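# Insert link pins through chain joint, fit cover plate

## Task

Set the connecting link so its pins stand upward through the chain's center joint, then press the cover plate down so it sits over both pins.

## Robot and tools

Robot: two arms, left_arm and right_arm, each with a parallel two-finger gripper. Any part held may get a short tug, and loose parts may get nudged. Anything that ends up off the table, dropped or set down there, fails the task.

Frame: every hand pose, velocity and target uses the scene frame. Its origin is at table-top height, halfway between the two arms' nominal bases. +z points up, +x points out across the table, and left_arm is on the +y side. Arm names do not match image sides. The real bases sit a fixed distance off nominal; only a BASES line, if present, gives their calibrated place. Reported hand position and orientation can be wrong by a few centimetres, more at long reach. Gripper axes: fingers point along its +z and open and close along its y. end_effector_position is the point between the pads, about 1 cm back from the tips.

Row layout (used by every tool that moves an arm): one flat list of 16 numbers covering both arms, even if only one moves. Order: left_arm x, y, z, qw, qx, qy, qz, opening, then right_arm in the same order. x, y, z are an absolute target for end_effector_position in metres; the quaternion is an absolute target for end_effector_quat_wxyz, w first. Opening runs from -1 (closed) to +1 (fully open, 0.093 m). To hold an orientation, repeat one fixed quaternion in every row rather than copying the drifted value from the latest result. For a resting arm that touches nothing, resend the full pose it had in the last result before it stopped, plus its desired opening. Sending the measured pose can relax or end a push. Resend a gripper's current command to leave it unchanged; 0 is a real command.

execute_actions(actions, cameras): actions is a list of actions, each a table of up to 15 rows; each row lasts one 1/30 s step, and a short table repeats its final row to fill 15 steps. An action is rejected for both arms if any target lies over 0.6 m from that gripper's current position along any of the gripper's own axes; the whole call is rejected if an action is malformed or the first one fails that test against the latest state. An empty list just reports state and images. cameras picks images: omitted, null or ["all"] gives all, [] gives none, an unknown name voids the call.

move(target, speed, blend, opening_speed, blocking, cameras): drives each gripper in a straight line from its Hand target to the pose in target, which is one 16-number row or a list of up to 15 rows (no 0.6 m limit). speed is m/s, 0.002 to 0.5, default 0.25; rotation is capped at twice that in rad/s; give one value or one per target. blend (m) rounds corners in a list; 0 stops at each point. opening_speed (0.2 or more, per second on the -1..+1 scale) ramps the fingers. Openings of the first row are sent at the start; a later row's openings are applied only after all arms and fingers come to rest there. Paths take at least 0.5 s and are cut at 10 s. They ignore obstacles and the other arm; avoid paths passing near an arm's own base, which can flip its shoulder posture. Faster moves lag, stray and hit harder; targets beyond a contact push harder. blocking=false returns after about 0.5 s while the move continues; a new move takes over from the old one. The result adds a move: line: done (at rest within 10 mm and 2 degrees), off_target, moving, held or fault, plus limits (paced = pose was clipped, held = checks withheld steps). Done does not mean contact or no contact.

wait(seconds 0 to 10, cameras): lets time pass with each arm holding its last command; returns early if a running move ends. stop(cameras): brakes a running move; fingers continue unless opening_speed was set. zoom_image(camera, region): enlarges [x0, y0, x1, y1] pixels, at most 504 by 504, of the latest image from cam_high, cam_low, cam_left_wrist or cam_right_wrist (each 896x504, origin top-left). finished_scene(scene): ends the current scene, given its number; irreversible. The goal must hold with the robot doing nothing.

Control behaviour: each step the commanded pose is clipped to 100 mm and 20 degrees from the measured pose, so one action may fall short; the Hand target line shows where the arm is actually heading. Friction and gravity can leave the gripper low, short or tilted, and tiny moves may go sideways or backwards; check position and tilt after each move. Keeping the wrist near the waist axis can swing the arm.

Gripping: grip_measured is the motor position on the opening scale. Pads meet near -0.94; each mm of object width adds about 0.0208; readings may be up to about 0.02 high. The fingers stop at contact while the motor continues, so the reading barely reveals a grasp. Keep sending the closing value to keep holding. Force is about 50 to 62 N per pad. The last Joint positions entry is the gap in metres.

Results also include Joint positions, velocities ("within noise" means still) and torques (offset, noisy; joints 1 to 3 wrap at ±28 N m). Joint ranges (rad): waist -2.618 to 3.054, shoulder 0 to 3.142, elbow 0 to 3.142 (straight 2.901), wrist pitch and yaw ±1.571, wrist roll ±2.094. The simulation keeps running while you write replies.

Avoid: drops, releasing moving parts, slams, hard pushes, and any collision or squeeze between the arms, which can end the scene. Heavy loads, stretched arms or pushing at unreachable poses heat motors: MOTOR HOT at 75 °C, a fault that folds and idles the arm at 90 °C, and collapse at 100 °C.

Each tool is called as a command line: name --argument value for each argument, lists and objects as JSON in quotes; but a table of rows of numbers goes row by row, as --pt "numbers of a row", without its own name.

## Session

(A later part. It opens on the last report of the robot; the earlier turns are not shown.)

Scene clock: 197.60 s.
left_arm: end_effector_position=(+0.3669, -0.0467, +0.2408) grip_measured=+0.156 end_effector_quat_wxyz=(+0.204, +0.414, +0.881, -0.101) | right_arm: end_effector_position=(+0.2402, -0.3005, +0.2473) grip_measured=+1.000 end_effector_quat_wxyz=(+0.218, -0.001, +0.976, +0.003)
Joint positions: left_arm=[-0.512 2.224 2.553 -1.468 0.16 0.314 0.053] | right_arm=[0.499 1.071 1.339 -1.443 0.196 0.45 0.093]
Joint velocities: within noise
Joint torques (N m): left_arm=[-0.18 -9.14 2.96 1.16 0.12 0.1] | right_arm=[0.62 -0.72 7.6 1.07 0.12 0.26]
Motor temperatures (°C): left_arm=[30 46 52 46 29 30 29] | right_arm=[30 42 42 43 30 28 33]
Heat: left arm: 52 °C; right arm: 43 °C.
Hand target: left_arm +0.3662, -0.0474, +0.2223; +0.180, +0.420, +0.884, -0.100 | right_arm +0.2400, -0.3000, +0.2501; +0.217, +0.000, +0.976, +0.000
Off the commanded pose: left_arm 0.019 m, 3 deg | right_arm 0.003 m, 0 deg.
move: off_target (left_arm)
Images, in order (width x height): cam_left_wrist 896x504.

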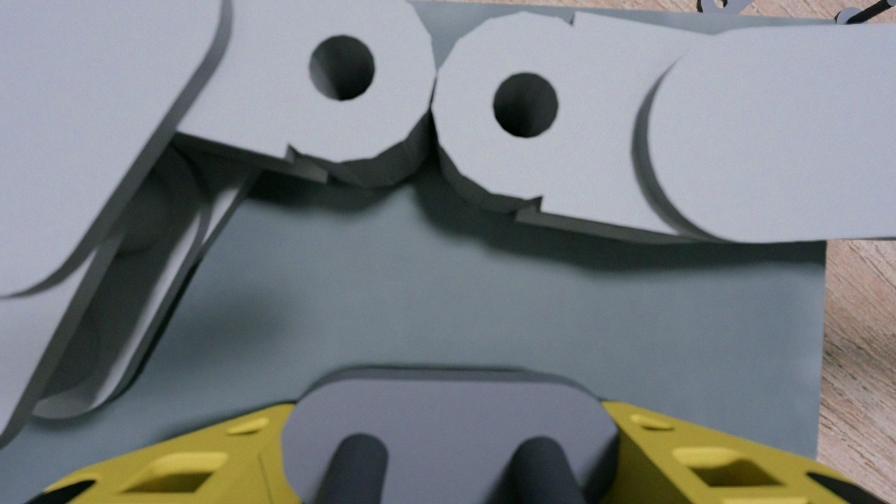

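move --target '[0.3665,-0.0475,0.238,0.0987,0.4201,0.9010,-0.0460,0.0,0.24,-0.3,0.25,0.2164,0,0.9763,0,1]' --speed 0.1 --cameras '["cam_left_wrist","cam_low"]'

zoom_image --camera "cam_low" --region '[380, 120, 540, 240]'

Scene clock: 199.60 s.
left_arm: end_effector_position=(+0.3662, -0.0470, +0.2441) grip_measured=+0.156 end_effector_quat_wxyz=(+0.203, +0.415, +0.884, -0.067) | right_arm: end_effector_position=(+0.2402, -0.3005, +0.2473) grip_measured=+1.000 end_effector_quat_wxyz=(+0.218, -0.001, +0.976, +0.003)
Joint positions: left_arm=[-0.539 2.28 2.68 -1.548 0.084 0.304 0.053] | right_arm=[0.499 1.071 1.339 -1.443 0.196 0.45 0.093]
Joint velocities: within noise
Joint torques (N m): left_arm=[-0.55 -9.02 6.98 0.95 -0.08 -0.16] | right_arm=[0.62 -0.72 7.61 1.07 0.12 0.25]
Motor temperatures (°C): left_arm=[30 46 52 45 29 30 29] | right_arm=[30 42 42 42 30 28 33]
Heat: left arm: 52 °C; right arm: 42 °C.
Hand target: left_arm +0.3660, -0.0473, +0.2376; +0.193, +0.411, +0.889, -0.061 | right_arm +0.2400, -0.3000, +0.2501; +0.217, +0.000, +0.976, +0.000
Off the commanded pose: left_arm 0.006 m, 12 deg | right_arm 0.003 m, 0 deg.
joint sent to its limit (left arm) — joint 4 (wrist pitch), lower limit. The joint targets are off in orientation, not in position.
move: off_target (left_arm)
Images, in order (width x height): cam_low 896x504, cam_left_wrist 896x504.

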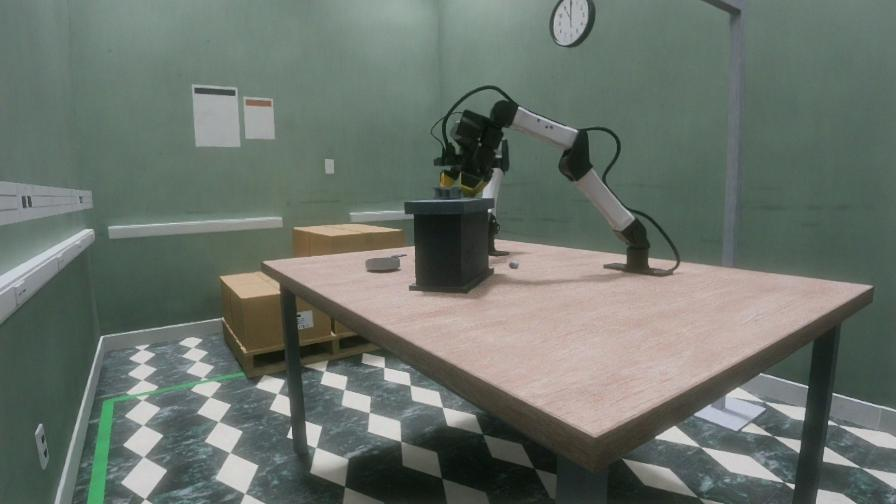

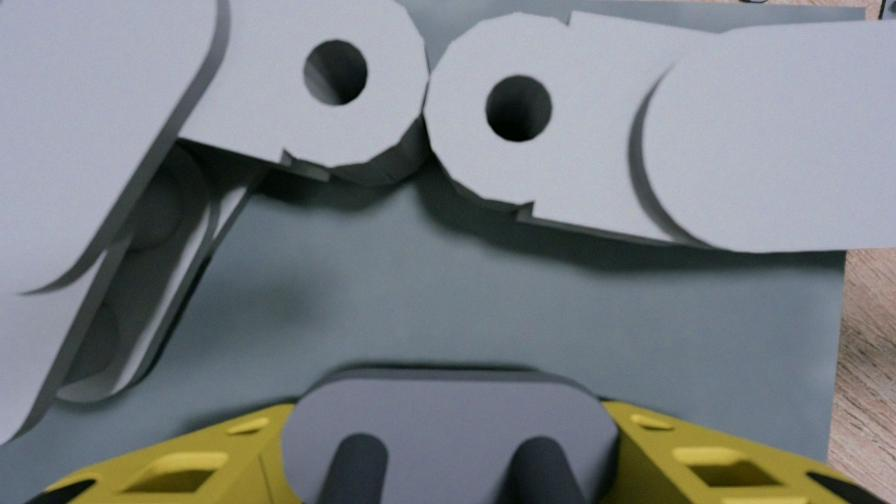

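Scaled by 3.150 from the camera's 896x504 image, which has a finer 1280x720 frame.

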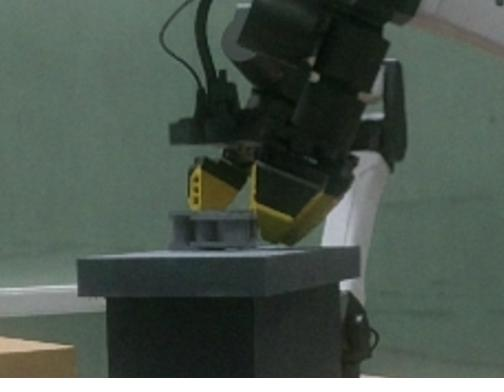

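move --target '[0.3665,-0.0475,0.236,0.203,0.415,0.884,-0.067,0.55,0.24,-0.3,0.25,0.2164,0,0.9763,0,1]' --opening_speed 0.5 --cameras '["cam_left_wrist","cam_low"]'

Scene clock: 201.33 s.
left_arm: end_effector_position=(+0.3697, -0.0436, +0.2436) grip_measured=+0.548 end_effector_quat_wxyz=(+0.213, +0.411, +0.884, -0.064) | right_arm: end_effector_position=(+0.2402, -0.3005, +0.2473) grip_measured=+1.000 end_effector_quat_wxyz=(+0.218, -0.001, +0.976, +0.003)
Joint positions: left_arm=[-0.532 2.225 2.57 -1.473 0.076 0.303 0.072] | right_arm=[0.499 1.071 1.339 -1.443 0.196 0.45 0.093]
Joint velocities: within noise
Joint torques (N m): left_arm=[-0.8 -10.7 3.55 1.21 0.1 -0.06] | right_arm=[0.61 -0.73 7.58 1.07 0.11 0.25]
Motor temperatures (°C): left_arm=[30 46 52 45 29 30 29] | right_arm=[30 42 42 42 30 28 33]
Heat: left arm: 52 °C; right arm: 42 °C.
Hand target: left_arm +0.3664, -0.0474, +0.2360; +0.203, +0.415, +0.884, -0.067 | right_arm +0.2400, -0.3000, +0.2501; +0.217, +0.000, +0.976, +0.000
Off the commanded pose: left_arm 0.009 m, 1 deg | right_arm 0.003 m, 0 deg.
move: done
Images, in order (width x height): cam_low 896x504, cam_left_wrist 896x504.

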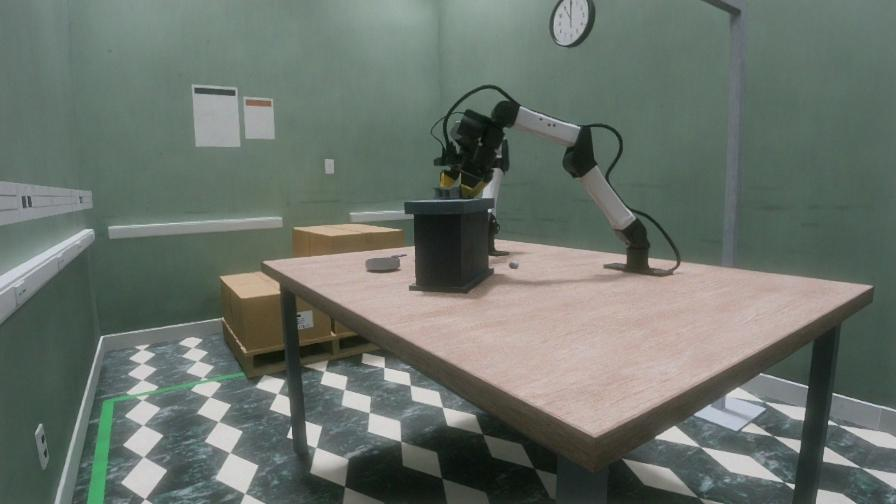

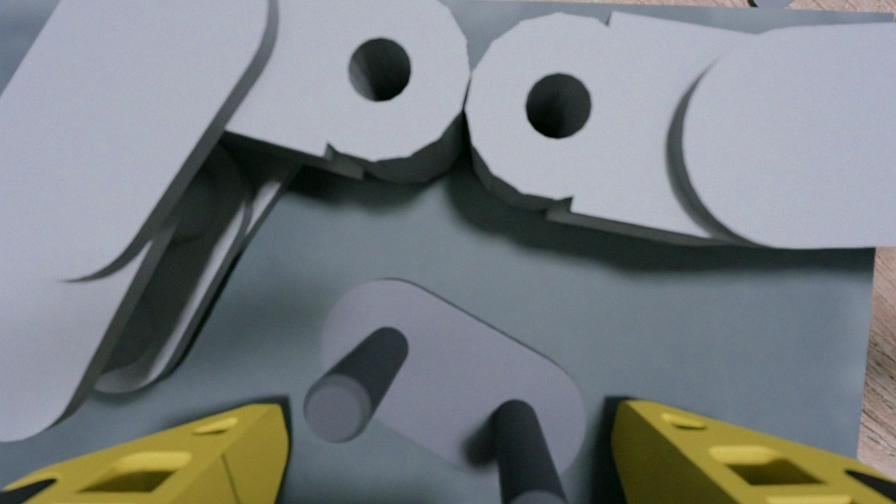

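move --pt "0.3697 -0.0436 0.31 0.203 0.415 0.884 -0.067 0.55 0.24 -0.3 0.25 0.2164 0 0.9763 0 1" --pt "0.25 0.14 0.33 0.2281 0.4565 0.8513 -0.1223 0.55 0.24 -0.26 0.3 0.2164 0 0.9763 0 1" --speed '[0.08,0.25]' --cameras '["cam_high","cam_right_wrist"]'

Scene clock: 204.70 s.
left_arm: end_effector_position=(+0.2532, +0.1402, +0.3295) grip_measured=+0.549 end_effector_quat_wxyz=(+0.273, +0.439, +0.850, -0.104) | right_arm: end_effector_position=(+0.2407, -0.2605, +0.2977) grip_measured=+1.000 end_effector_quat_wxyz=(+0.243, -0.006, +0.970, +0.025)
Joint positions: left_arm=[-0.049 1.525 1.966 -1.562 0.401 0.794 0.072] | right_arm=[0.707 1.202 1.618 -1.567 0.266 0.63 0.093]
Joint velocities: within noise
Joint torques (N m): left_arm=[0.18 -5.27 4.49 1.09 0.38 0.14] | right_arm=[0.59 -1.31 7.06 1.09 0.16 0.26]
Motor temperatures (°C): left_arm=[30 47 52 45 29 30 29] | right_arm=[30 42 42 42 30 28 33]
Heat: left arm: 52 °C; right arm: 42 °C.
Hand target: left_arm +0.2501, +0.1398, +0.3295; +0.274, +0.443, +0.847, -0.107 | right_arm +0.2403, -0.2600, +0.2995; +0.241, -0.005, +0.970, +0.022
Off the commanded pose: left_arm 0.003 m, 6 deg | right_arm 0.002 m, 4 deg.
elbow stopped short (left arm): the move would have taken joint 3 (elbow) straighter than the controller allows.
joint sent to its limit (left arm) — joint 4 (wrist pitch), lower limit. The joint targets are off in orientation, not in position.
joint sent to its limit (right arm) — joint 4 (wrist pitch), lower limit. The joint targets are off in orientation, not in position.
move: off_target (left_arm, right_arm)
Images, in order (width x height): cam_high 896x504, cam_right_wrist 896x504.

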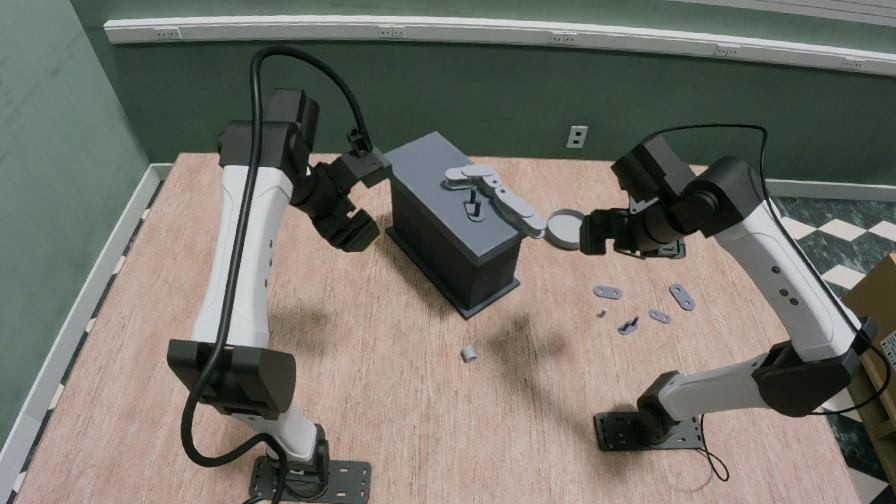

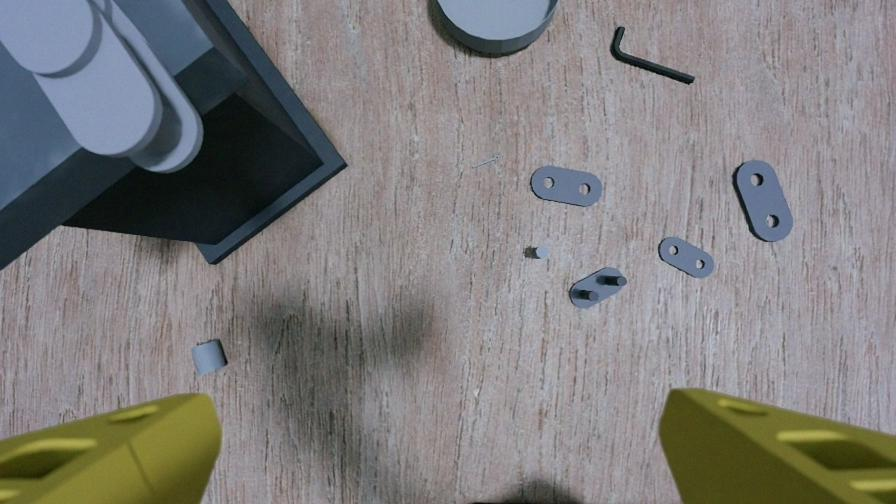

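move --pt "0.25 0.14 0.33 0.273 0.439 0.85 -0.104 0.55 0.26 -0.2 0.35 0.3274 -0.2716 0.8996 0.0988 1" --pt "0.25 0.14 0.33 0.273 0.439 0.85 -0.104 0.55 0.35 -0.09 0.35 0.3274 -0.2716 0.8996 0.0988 0.3" --speed 0.2 --blend 0.03 --cameras '["cam_high","cam_right_wrist"]'

Scene clock: 208.73 s.
left_arm: end_effector_position=(+0.2532, +0.1401, +0.3296) grip_measured=+0.549 end_effector_quat_wxyz=(+0.273, +0.439, +0.850, -0.104) | right_arm: end_effector_position=(+0.3504, -0.0919, +0.3524) grip_measured=+0.302 end_effector_quat_wxyz=(+0.333, -0.273, +0.897, +0.103)
Joint positions: left_arm=[-0.049 1.525 1.966 -1.562 0.401 0.795 0.072] | right_arm=[0.791 1.739 2.198 -1.327 0.122 0.148 0.06]
Joint velocities: within noise
Joint torques (N m): left_arm=[-0.27 -5.45 4.63 1.1 0.23 -0.06] | right_arm=[0.55 -6.79 7.42 1.54 0.05 0.25]
Motor temperatures (°C): left_arm=[30 46 52 45 29 30 29] | right_arm=[30 42 43 42 30 28 33]
Heat: left arm: 52 °C; right arm: 43 °C.
Hand target: left_arm +0.2501, +0.1400, +0.3301; +0.273, +0.439, +0.850, -0.104 | right_arm +0.3500, -0.0899, +0.3499; +0.328, -0.272, +0.899, +0.099
Off the commanded pose: left_arm 0.003 m, 0 deg | right_arm 0.003 m, 1 deg.
move: done
Images, in order (width x height): cam_high 896x504, cam_right_wrist 896x504.

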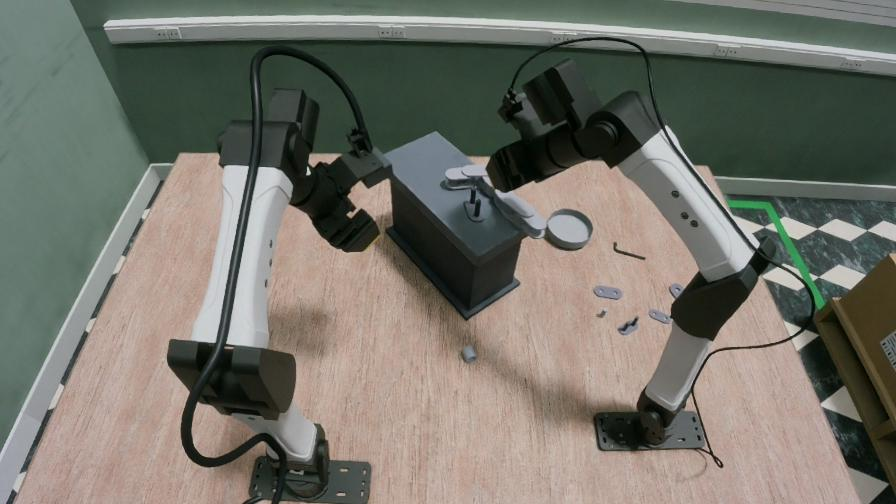

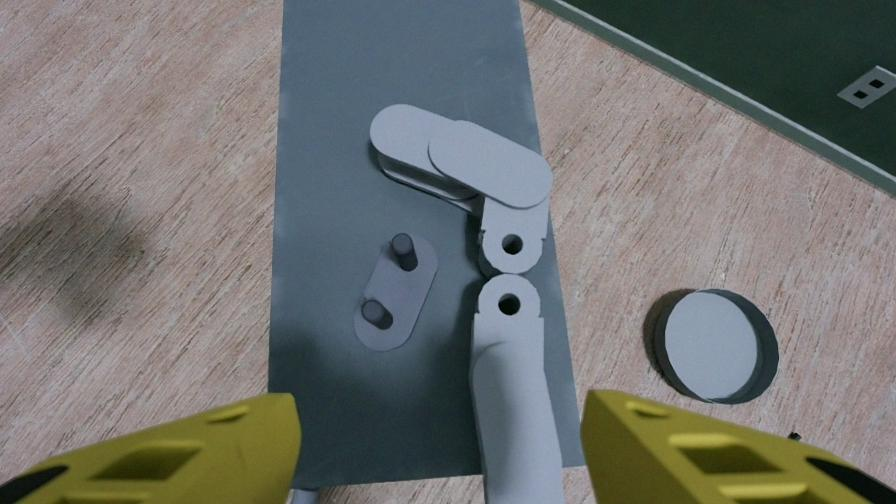

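move --target '[0.25,0.14,0.33,0.273,0.439,0.85,-0.104,0.55,0.402,-0.084,0.285,0.2478,-0.2791,0.9247,0.0748,0.15]' --speed 0.1 --cameras '["cam_right_wrist"]'

Scene clock: 214.80 s.
left_arm: end_effector_position=(+0.2532, +0.1401, +0.3296) grip_measured=+0.549 end_effector_quat_wxyz=(+0.273, +0.439, +0.850, -0.104) | right_arm: end_effector_position=(+0.3997, -0.0843, +0.2907) grip_measured=+0.153 end_effector_quat_wxyz=(+0.259, -0.275, +0.923, +0.076)
Joint positions: left_arm=[-0.049 1.525 1.966 -1.562 0.401 0.795 0.072] | right_arm=[0.704 1.967 2.319 -1.38 0.062 0.099 0.053]
Joint velocities: within noise
Joint torques (N m): left_arm=[-0.27 -5.48 4.64 1.1 0.23 -0.06] | right_arm=[-0.54 -8.66 7.69 1.32 -0.16 0.05]
Motor temperatures (°C): left_arm=[30 46 52 44 29 30 29] | right_arm=[29 43 42 42 30 28 32]
Heat: left arm: 52 °C; right arm: 43 °C.
Hand target: left_arm +0.2501, +0.1400, +0.3301; +0.273, +0.439, +0.850, -0.104 | right_arm +0.4019, -0.0841, +0.2849; +0.248, -0.279, +0.925, +0.075
Off the commanded pose: left_arm 0.003 m, 0 deg | right_arm 0.006 m, 1 deg.
move: done
Images, in order (width x height): cam_right_wrist 896x504.

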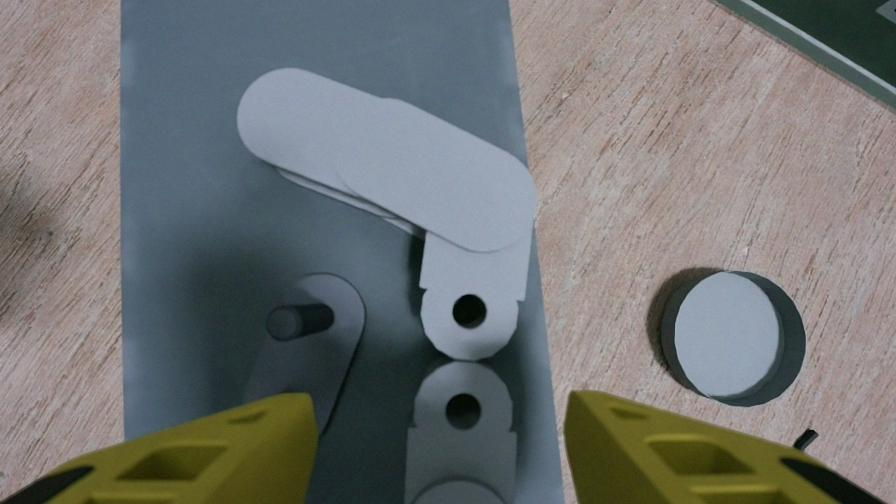

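move --target '[0.25,0.14,0.33,0.273,0.439,0.85,-0.104,0.55,0.404,-0.0875,0.247,0.2478,-0.2791,0.9247,0.0748,0.0]' --speed 0.06 --cameras '["cam_right_wrist"]'

Scene clock: 217.23 s.
left_arm: end_effector_position=(+0.2532, +0.1401, +0.3296) grip_measured=+0.549 end_effector_quat_wxyz=(+0.273, +0.439, +0.850, -0.104) | right_arm: end_effector_position=(+0.4063, -0.0826, +0.2354) grip_measured=+0.002 end_effector_quat_wxyz=(+0.236, -0.279, +0.928, +0.067)
Joint positions: left_arm=[-0.049 1.525 1.966 -1.562 0.401 0.795 0.072] | right_arm=[0.696 1.923 2.036 -1.191 0.057 0.09 0.045]
Joint velocities: within noise
Joint torques (N m): left_arm=[-0.27 -5.44 4.63 1.11 0.24 -0.06] | right_arm=[-0.66 -14.75 5.49 1.45 -0.14 0.07]
Motor temperatures (°C): left_arm=[30 46 52 44 29 30 29] | right_arm=[29 43 43 42 30 28 32]
Heat: left arm: 52 °C; right arm: 43 °C.
Hand target: left_arm +0.2501, +0.1400, +0.3301; +0.273, +0.439, +0.850, -0.104 | right_arm +0.4039, -0.0874, +0.2468; +0.248, -0.279, +0.925, +0.075
Off the commanded pose: left_arm 0.003 m, 0 deg | right_arm 0.013 m, 2 deg.
move: off_target (right_arm)
Images, in order (width x height): cam_right_wrist 896x504.

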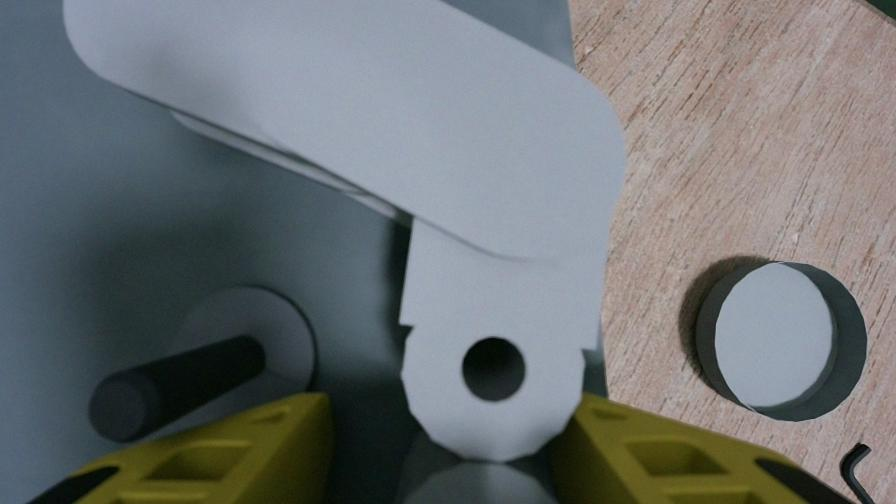

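move --target '[0.25,0.14,0.33,0.273,0.439,0.85,-0.104,0.55,0.403,-0.0965,0.243,0.2478,-0.2791,0.9247,0.0748,0.0]' --speed 0.06 --cameras '["cam_right_wrist"]'

Scene clock: 219.30 s.
left_arm: end_effector_position=(+0.2532, +0.1401, +0.3296) grip_measured=+0.549 end_effector_quat_wxyz=(+0.273, +0.439, +0.850, -0.104) | right_arm: end_effector_position=(+0.4060, -0.0899, +0.2332) grip_measured=+0.002 end_effector_quat_wxyz=(+0.239, -0.279, +0.927, +0.071)
Joint positions: left_arm=[-0.049 1.525 1.966 -1.562 0.401 0.795 0.072] | right_arm=[0.68 1.887 1.974 -1.155 0.045 0.076 0.045]
Joint velocities: within noise
Joint torques (N m): left_arm=[-0.28 -5.48 4.66 1.1 0.24 -0.06] | right_arm=[-0.76 -14.39 5.35 1.38 -0.12 0.03]
Motor temperatures (°C): left_arm=[30 46 52 44 29 30 29] | right_arm=[29 44 42 42 30 28 32]
Heat: left arm: 52 °C; right arm: 44 °C.
Hand target: left_arm +0.2501, +0.1400, +0.3301; +0.273, +0.439, +0.850, -0.104 | right_arm +0.4031, -0.0964, +0.2429; +0.248, -0.279, +0.925, +0.075
Off the commanded pose: left_arm 0.003 m, 0 deg | right_arm 0.012 m, 1 deg.
move: off_target (right_arm)
Images, in order (width x height): cam_right_wrist 896x504.

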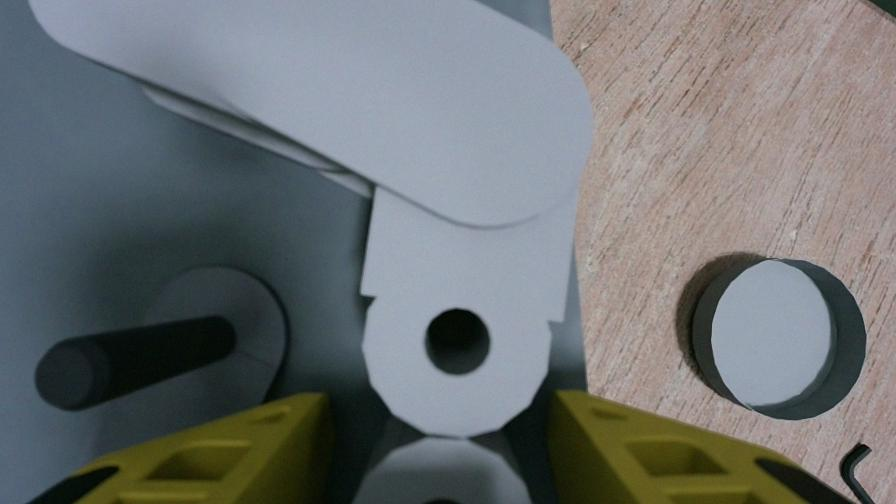

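move --target '[0.25,0.14,0.33,0.273,0.439,0.85,-0.104,0.55,0.403,-0.0965,0.243,0.2478,-0.2791,0.9247,0.0748,-0.6]' --opening_speed 0.6 --cameras '["cam_right_wrist"]'

Scene clock: 220.97 s.
left_arm: end_effector_position=(+0.2532, +0.1401, +0.3296) grip_measured=+0.549 end_effector_quat_wxyz=(+0.273, +0.439, +0.850, -0.104) | right_arm: end_effector_position=(+0.4058, -0.0893, +0.2332) grip_measured=-0.500 end_effector_quat_wxyz=(+0.239, -0.280, +0.927, +0.072)
Joint positions: left_arm=[-0.049 1.525 1.966 -1.562 0.401 0.795 0.072] | right_arm=[0.68 1.887 1.973 -1.154 0.041 0.075 0.021]
Joint velocities: within noise
Joint torques (N m): left_arm=[-0.23 -5.45 4.66 1.11 0.24 -0.06] | right_arm=[-0.77 -14.42 5.38 1.38 -0.1 0.07]
Motor temperatures (°C): left_arm=[30 46 52 44 29 30 29] | right_arm=[29 45 42 42 30 28 32]
Heat: left arm: 52 °C; right arm: 45 °C.
Hand target: left_arm +0.2501, +0.1400, +0.3301; +0.273, +0.439, +0.850, -0.104 | right_arm +0.4031, -0.0964, +0.2428; +0.248, -0.279, +0.925, +0.075
Off the commanded pose: left_arm 0.003 m, 0 deg | right_arm 0.012 m, 1 deg.
move: off_target (right_arm)
Images, in order (width x height): cam_right_wrist 896x504.

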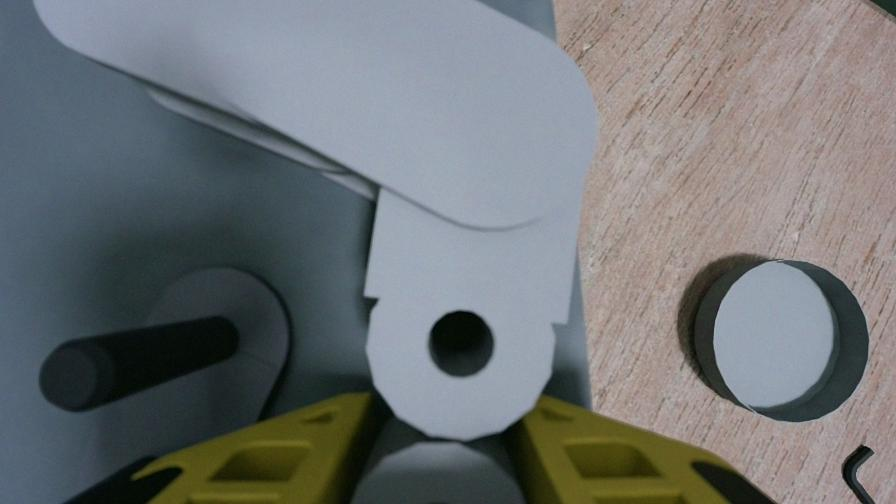

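move --target '[0.25,0.14,0.33,0.273,0.439,0.85,-0.104,0.55,0.405,-0.091,0.287,0.239,-0.28,0.927,0.072,-0.75]' --speed 0.08 --cameras '["cam_right_wrist","cam_high","cam_low"]'

Scene clock: 222.87 s.
left_arm: end_effector_position=(+0.2532, +0.1401, +0.3296) grip_measured=+0.549 end_effector_quat_wxyz=(+0.273, +0.439, +0.850, -0.104) | right_arm: end_effector_position=(+0.4000, -0.0939, +0.2820) grip_measured=-0.500 end_effector_quat_wxyz=(+0.229, -0.281, +0.930, +0.068)
Joint positions: left_arm=[-0.049 1.525 1.966 -1.562 0.401 0.795 0.072] | right_arm=[0.68 2.005 2.372 -1.456 0.041 0.075 0.021]
Joint velocities: within noise
Joint torques (N m): left_arm=[-0.27 -5.44 4.64 1.1 0.23 -0.06] | right_arm=[-0.2 -9.81 8.72 1.39 -0.07 0.14]
Motor temperatures (°C): left_arm=[30 46 52 44 29 30 29] | right_arm=[29 45 42 42 30 28 33]
Heat: left arm: 52 °C; right arm: 45 °C.
Hand target: left_arm +0.2501, +0.1400, +0.3301; +0.273, +0.439, +0.850, -0.104 | right_arm +0.4049, -0.0912, +0.2870; +0.239, -0.280, +0.927, +0.072
Off the commanded pose: left_arm 0.003 m, 0 deg | right_arm 0.008 m, 1 deg.
move: done
Images, in order (width x height): cam_high 896x504, cam_low 896x504, cam_right_wrist 896x504.

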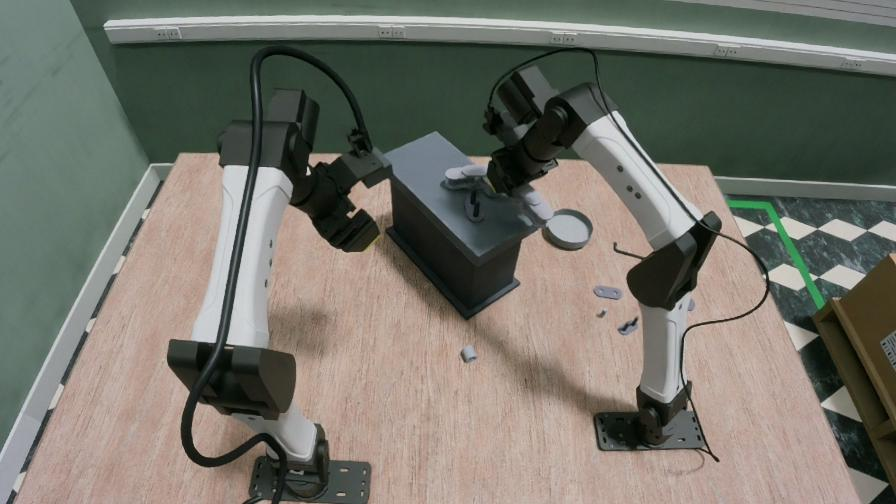

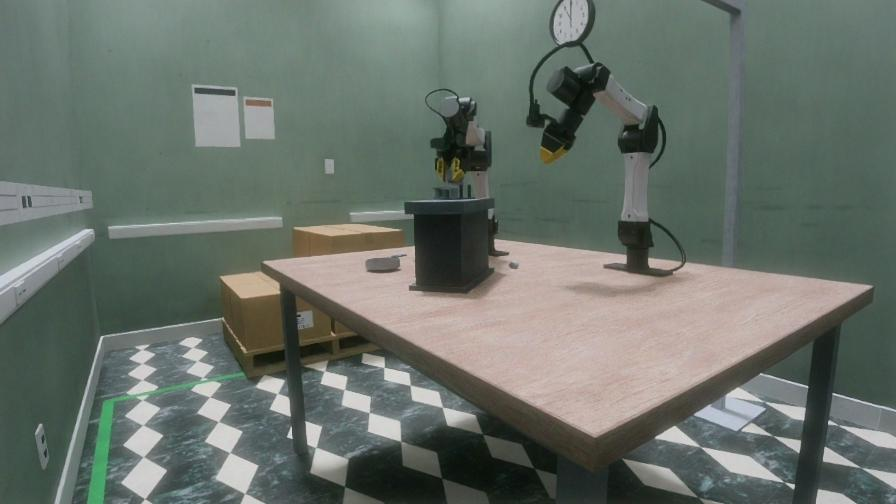

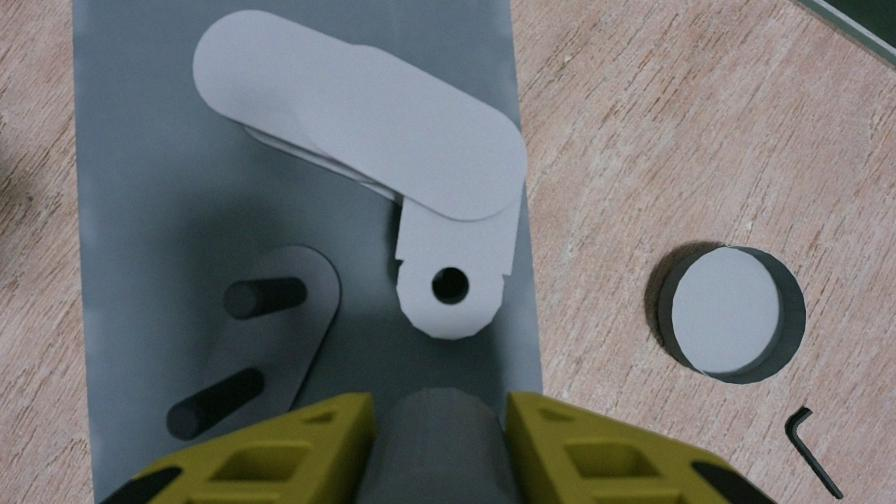

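zoom_image --camera "cam_high" --region '[420, 130, 600, 270]'

zoom_image --camera "cam_low" --region '[390, 130, 520, 230]'

Scaled by 2.800 from the camera's 896x504 image, which has a finer 1280x720 frame.

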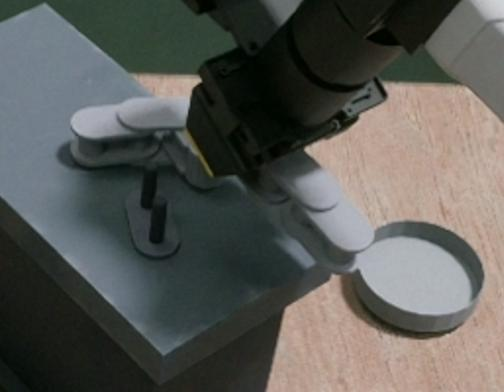

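Scaled by 3.877 from the camera's 896x504 image, which has a finer 1280x720 frame.

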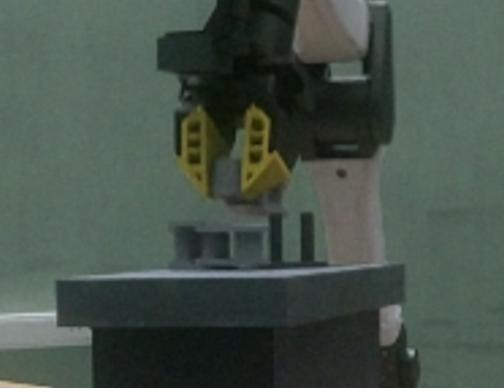

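zoom_image --camera "cam_right_wrist" --region '[140, 230, 400, 460]'

Scaled by 1.938 from the camera's 896x504 image, which has a finer 1280x720 frame.

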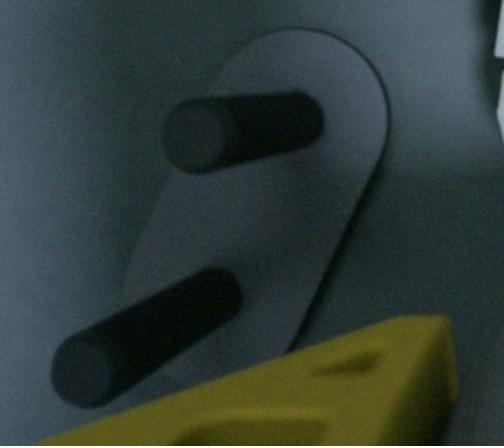

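move --target '[0.25,0.14,0.33,0.273,0.439,0.85,-0.104,0.55,0.370,-0.0385,0.287,0.239,-0.28,0.927,0.072,-0.75]' --speed 0.06 --cameras '["cam_right_wrist","cam_high","cam_low"]'

zoom_image --camera "cam_right_wrist" --region '[340, 230, 600, 460]'

Scene clock: 227.53 s.
left_arm: end_effector_position=(+0.2532, +0.1401, +0.3296) grip_measured=+0.549 end_effector_quat_wxyz=(+0.273, +0.439, +0.850, -0.104) | right_arm: end_effector_position=(+0.3664, -0.0428, +0.2832) grip_measured=-0.500 end_effector_quat_wxyz=(+0.229, -0.285, +0.928, +0.070)
Joint positions: left_arm=[-0.049 1.525 1.966 -1.562 0.401 0.795 0.072] | right_arm=[0.837 2.084 2.504 -1.518 0.107 0.207 0.021]
Joint velocities: within noise
Joint torques (N m): left_arm=[-0.27 -5.48 4.64 1.1 0.24 -0.06] | right_arm=[0.34 -10.18 8.42 1.38 0.06 0.21]
Motor temperatures (°C): left_arm=[30 45 52 44 29 30 28] | right_arm=[29 45 43 42 30 28 33]
Heat: left arm: 52 °C; right arm: 45 °C.
Hand target: left_arm +0.2501, +0.1400, +0.3301; +0.273, +0.439, +0.850, -0.104 | right_arm +0.3698, -0.0386, +0.2869; +0.240, -0.280, +0.927, +0.072
Off the commanded pose: left_arm 0.003 m, 0 deg | right_arm 0.007 m, 1 deg.
move: done
Images, in order (width x height): cam_high 896x504, cam_low 896x504, cam_right_wrist 896x504.

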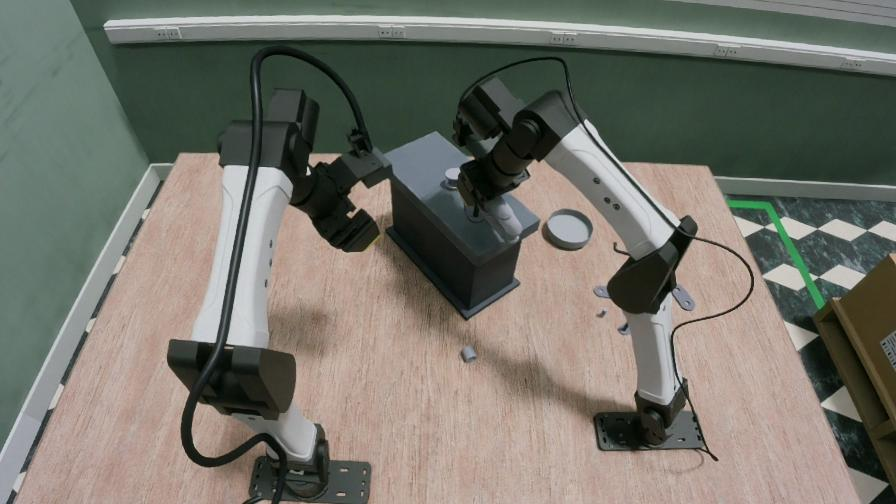

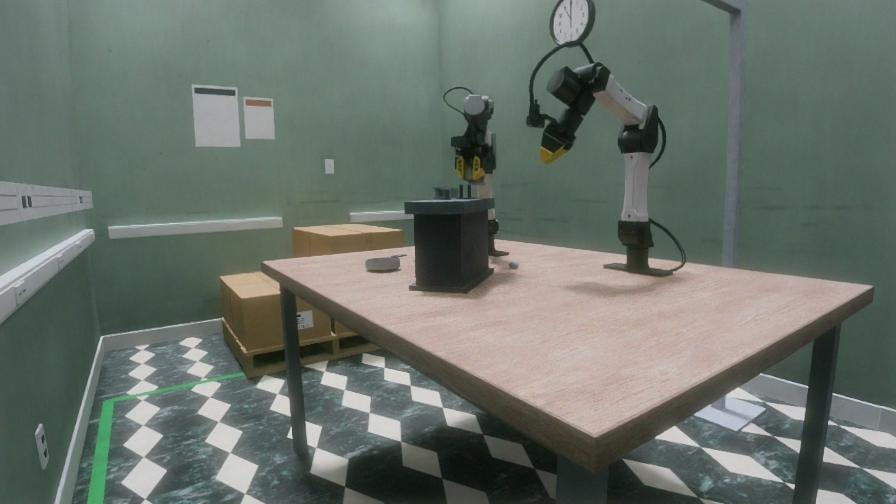

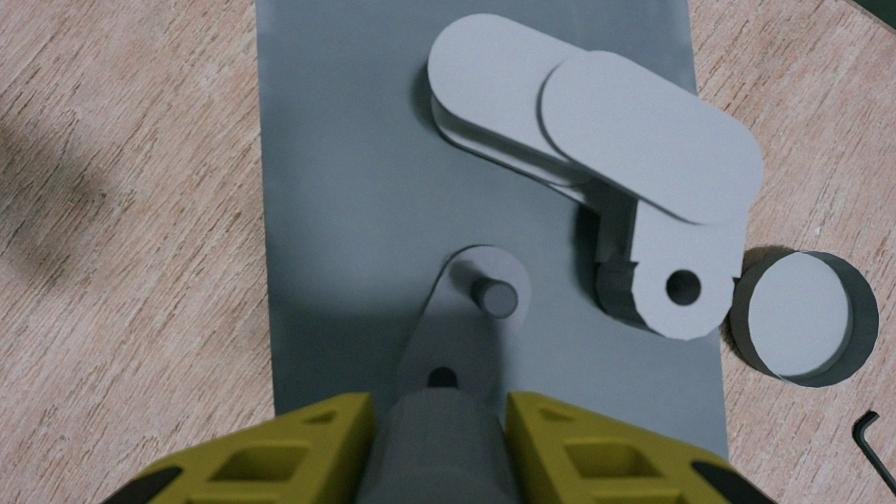

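Scaled by 1.938 from the camera's 896x504 image, which has a finer 1280x720 frame.

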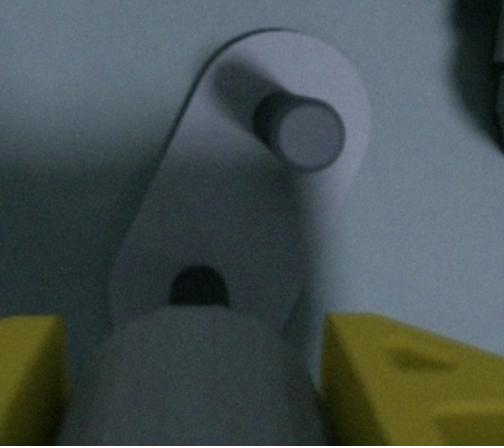

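move --target '[0.25,0.14,0.33,0.273,0.439,0.85,-0.104,0.55,0.372,-0.0373,0.276,0.239,-0.28,0.927,0.072,-0.75]' --speed 0.06 --cameras '["cam_right_wrist"]'

zoom_image --camera "cam_right_wrist" --region '[340, 230, 600, 460]'

Scene clock: 229.87 s.
left_arm: end_effector_position=(+0.2532, +0.1401, +0.3296) grip_measured=+0.549 end_effector_quat_wxyz=(+0.273, +0.439, +0.850, -0.104) | right_arm: end_effector_position=(+0.3692, -0.0400, +0.2628) grip_measured=-0.500 end_effector_quat_wxyz=(+0.214, -0.287, +0.932, +0.061)
Joint positions: left_arm=[-0.049 1.525 1.966 -1.562 0.401 0.795 0.072] | right_arm=[0.837 2.084 2.423 -1.474 0.109 0.208 0.021]
Joint velocities: within noise
Joint torques (N m): left_arm=[-0.27 -5.44 4.63 1.1 0.23 -0.06] | right_arm=[0.18 -14.27 5.74 1.61 0.06 0.25]
Motor temperatures (°C): left_arm=[30 45 51 44 29 30 28] | right_arm=[29 45 43 42 30 28 33]
Heat: left arm: 51 °C; right arm: 45 °C.
Hand target: left_arm +0.2501, +0.1400, +0.3301; +0.273, +0.439, +0.850, -0.104 | right_arm +0.3717, -0.0375, +0.2761; +0.238, -0.280, +0.927, +0.072
Off the commanded pose: left_arm 0.003 m, 0 deg | right_arm 0.014 m, 3 deg.
move: off_target (right_arm)
Images, in order (width x height): cam_right_wrist 896x504.

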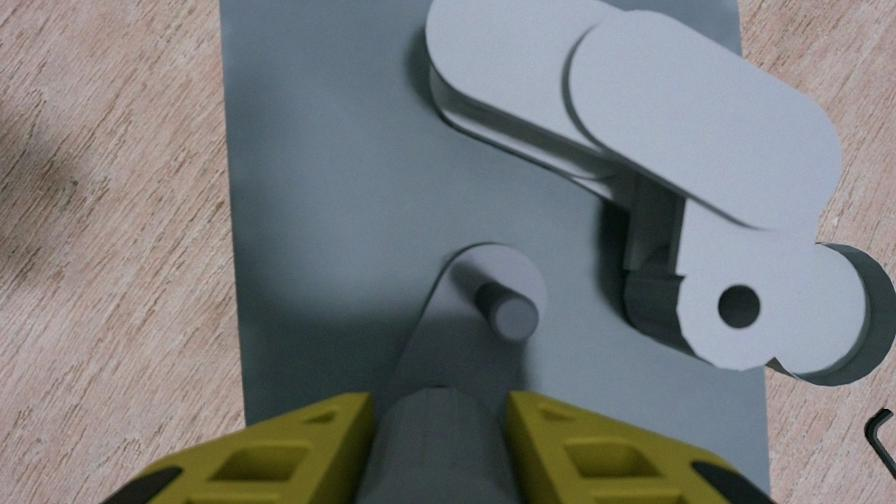

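Scaled by 1.938 from the camera's 896x504 image, which has a finer 1280x720 frame.

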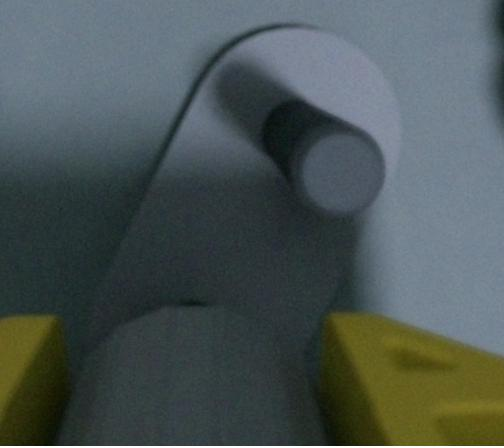

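move --target '[0.25,0.14,0.33,0.273,0.439,0.85,-0.104,0.55,0.3720,-0.0385,0.258,0.239,-0.28,0.927,0.072,-0.75]' --speed 0.04 --cameras '["cam_right_wrist","cam_low"]'

zoom_image --camera "cam_right_wrist" --region '[340, 230, 600, 460]'

zoom_image --camera "cam_low" --region '[400, 130, 520, 230]'

Scene clock: 232.23 s.
left_arm: end_effector_position=(+0.2532, +0.1401, +0.3296) grip_measured=+0.549 end_effector_quat_wxyz=(+0.273, +0.439, +0.850, -0.104) | right_arm: end_effector_position=(+0.3689, -0.0407, +0.2612) grip_measured=-0.500 end_effector_quat_wxyz=(+0.233, -0.284, +0.927, +0.072)
Joint positions: left_arm=[-0.049 1.525 1.966 -1.562 0.401 0.795 0.072] | right_arm=[0.837 1.996 2.256 -1.35 0.11 0.208 0.021]
Joint velocities: within noise
Joint torques (N m): left_arm=[-0.25 -5.45 4.66 1.1 0.23 -0.05] | right_arm=[0.03 -11.78 4.19 1.64 0.04 0.22]
Motor temperatures (°C): left_arm=[30 45 51 44 29 30 28] | right_arm=[29 46 43 42 30 28 33]
Heat: left arm: 51 °C; right arm: 46 °C.
Hand target: left_arm +0.2501, +0.1400, +0.3301; +0.273, +0.439, +0.850, -0.104 | right_arm +0.3719, -0.0385, +0.2580; +0.238, -0.280, +0.927, +0.072
Off the commanded pose: left_arm 0.003 m, 0 deg | right_arm 0.005 m, 1 deg.
move: done
Images, in order (width x height): cam_low 896x504, cam_right_wrist 896x504.

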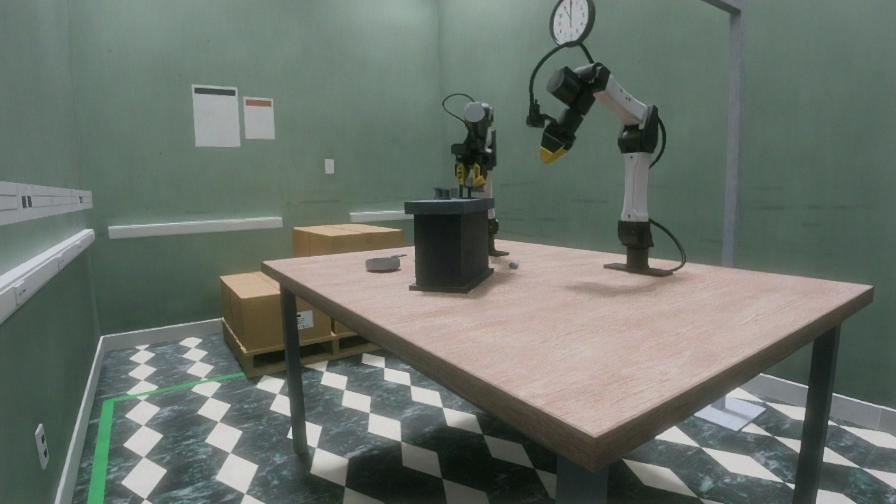

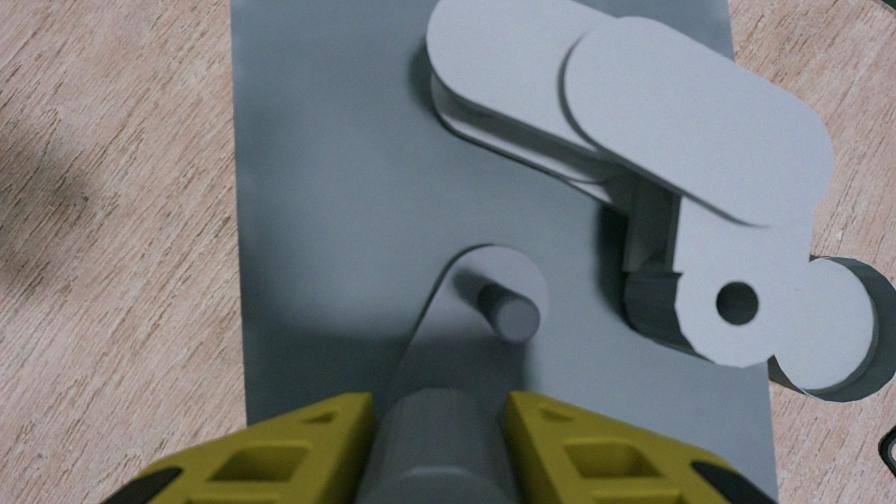

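Scaled by 1.938 from the camera's 896x504 image, which has a finer 1280x720 frame.

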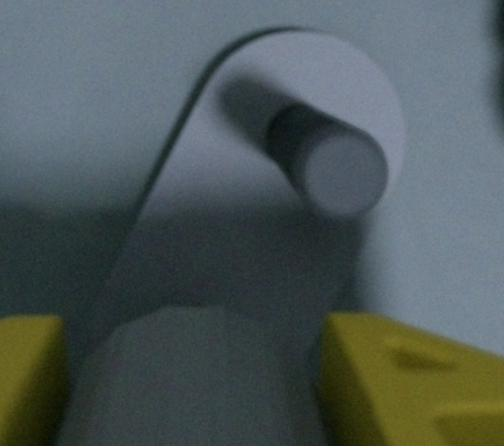

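Scaled by 4.200 from the camera's 896x504 image, which has a finer 1280x720 frame.

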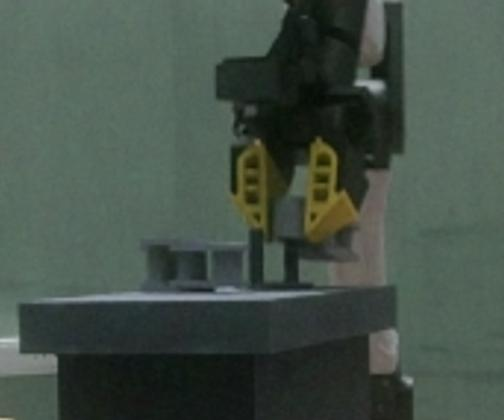

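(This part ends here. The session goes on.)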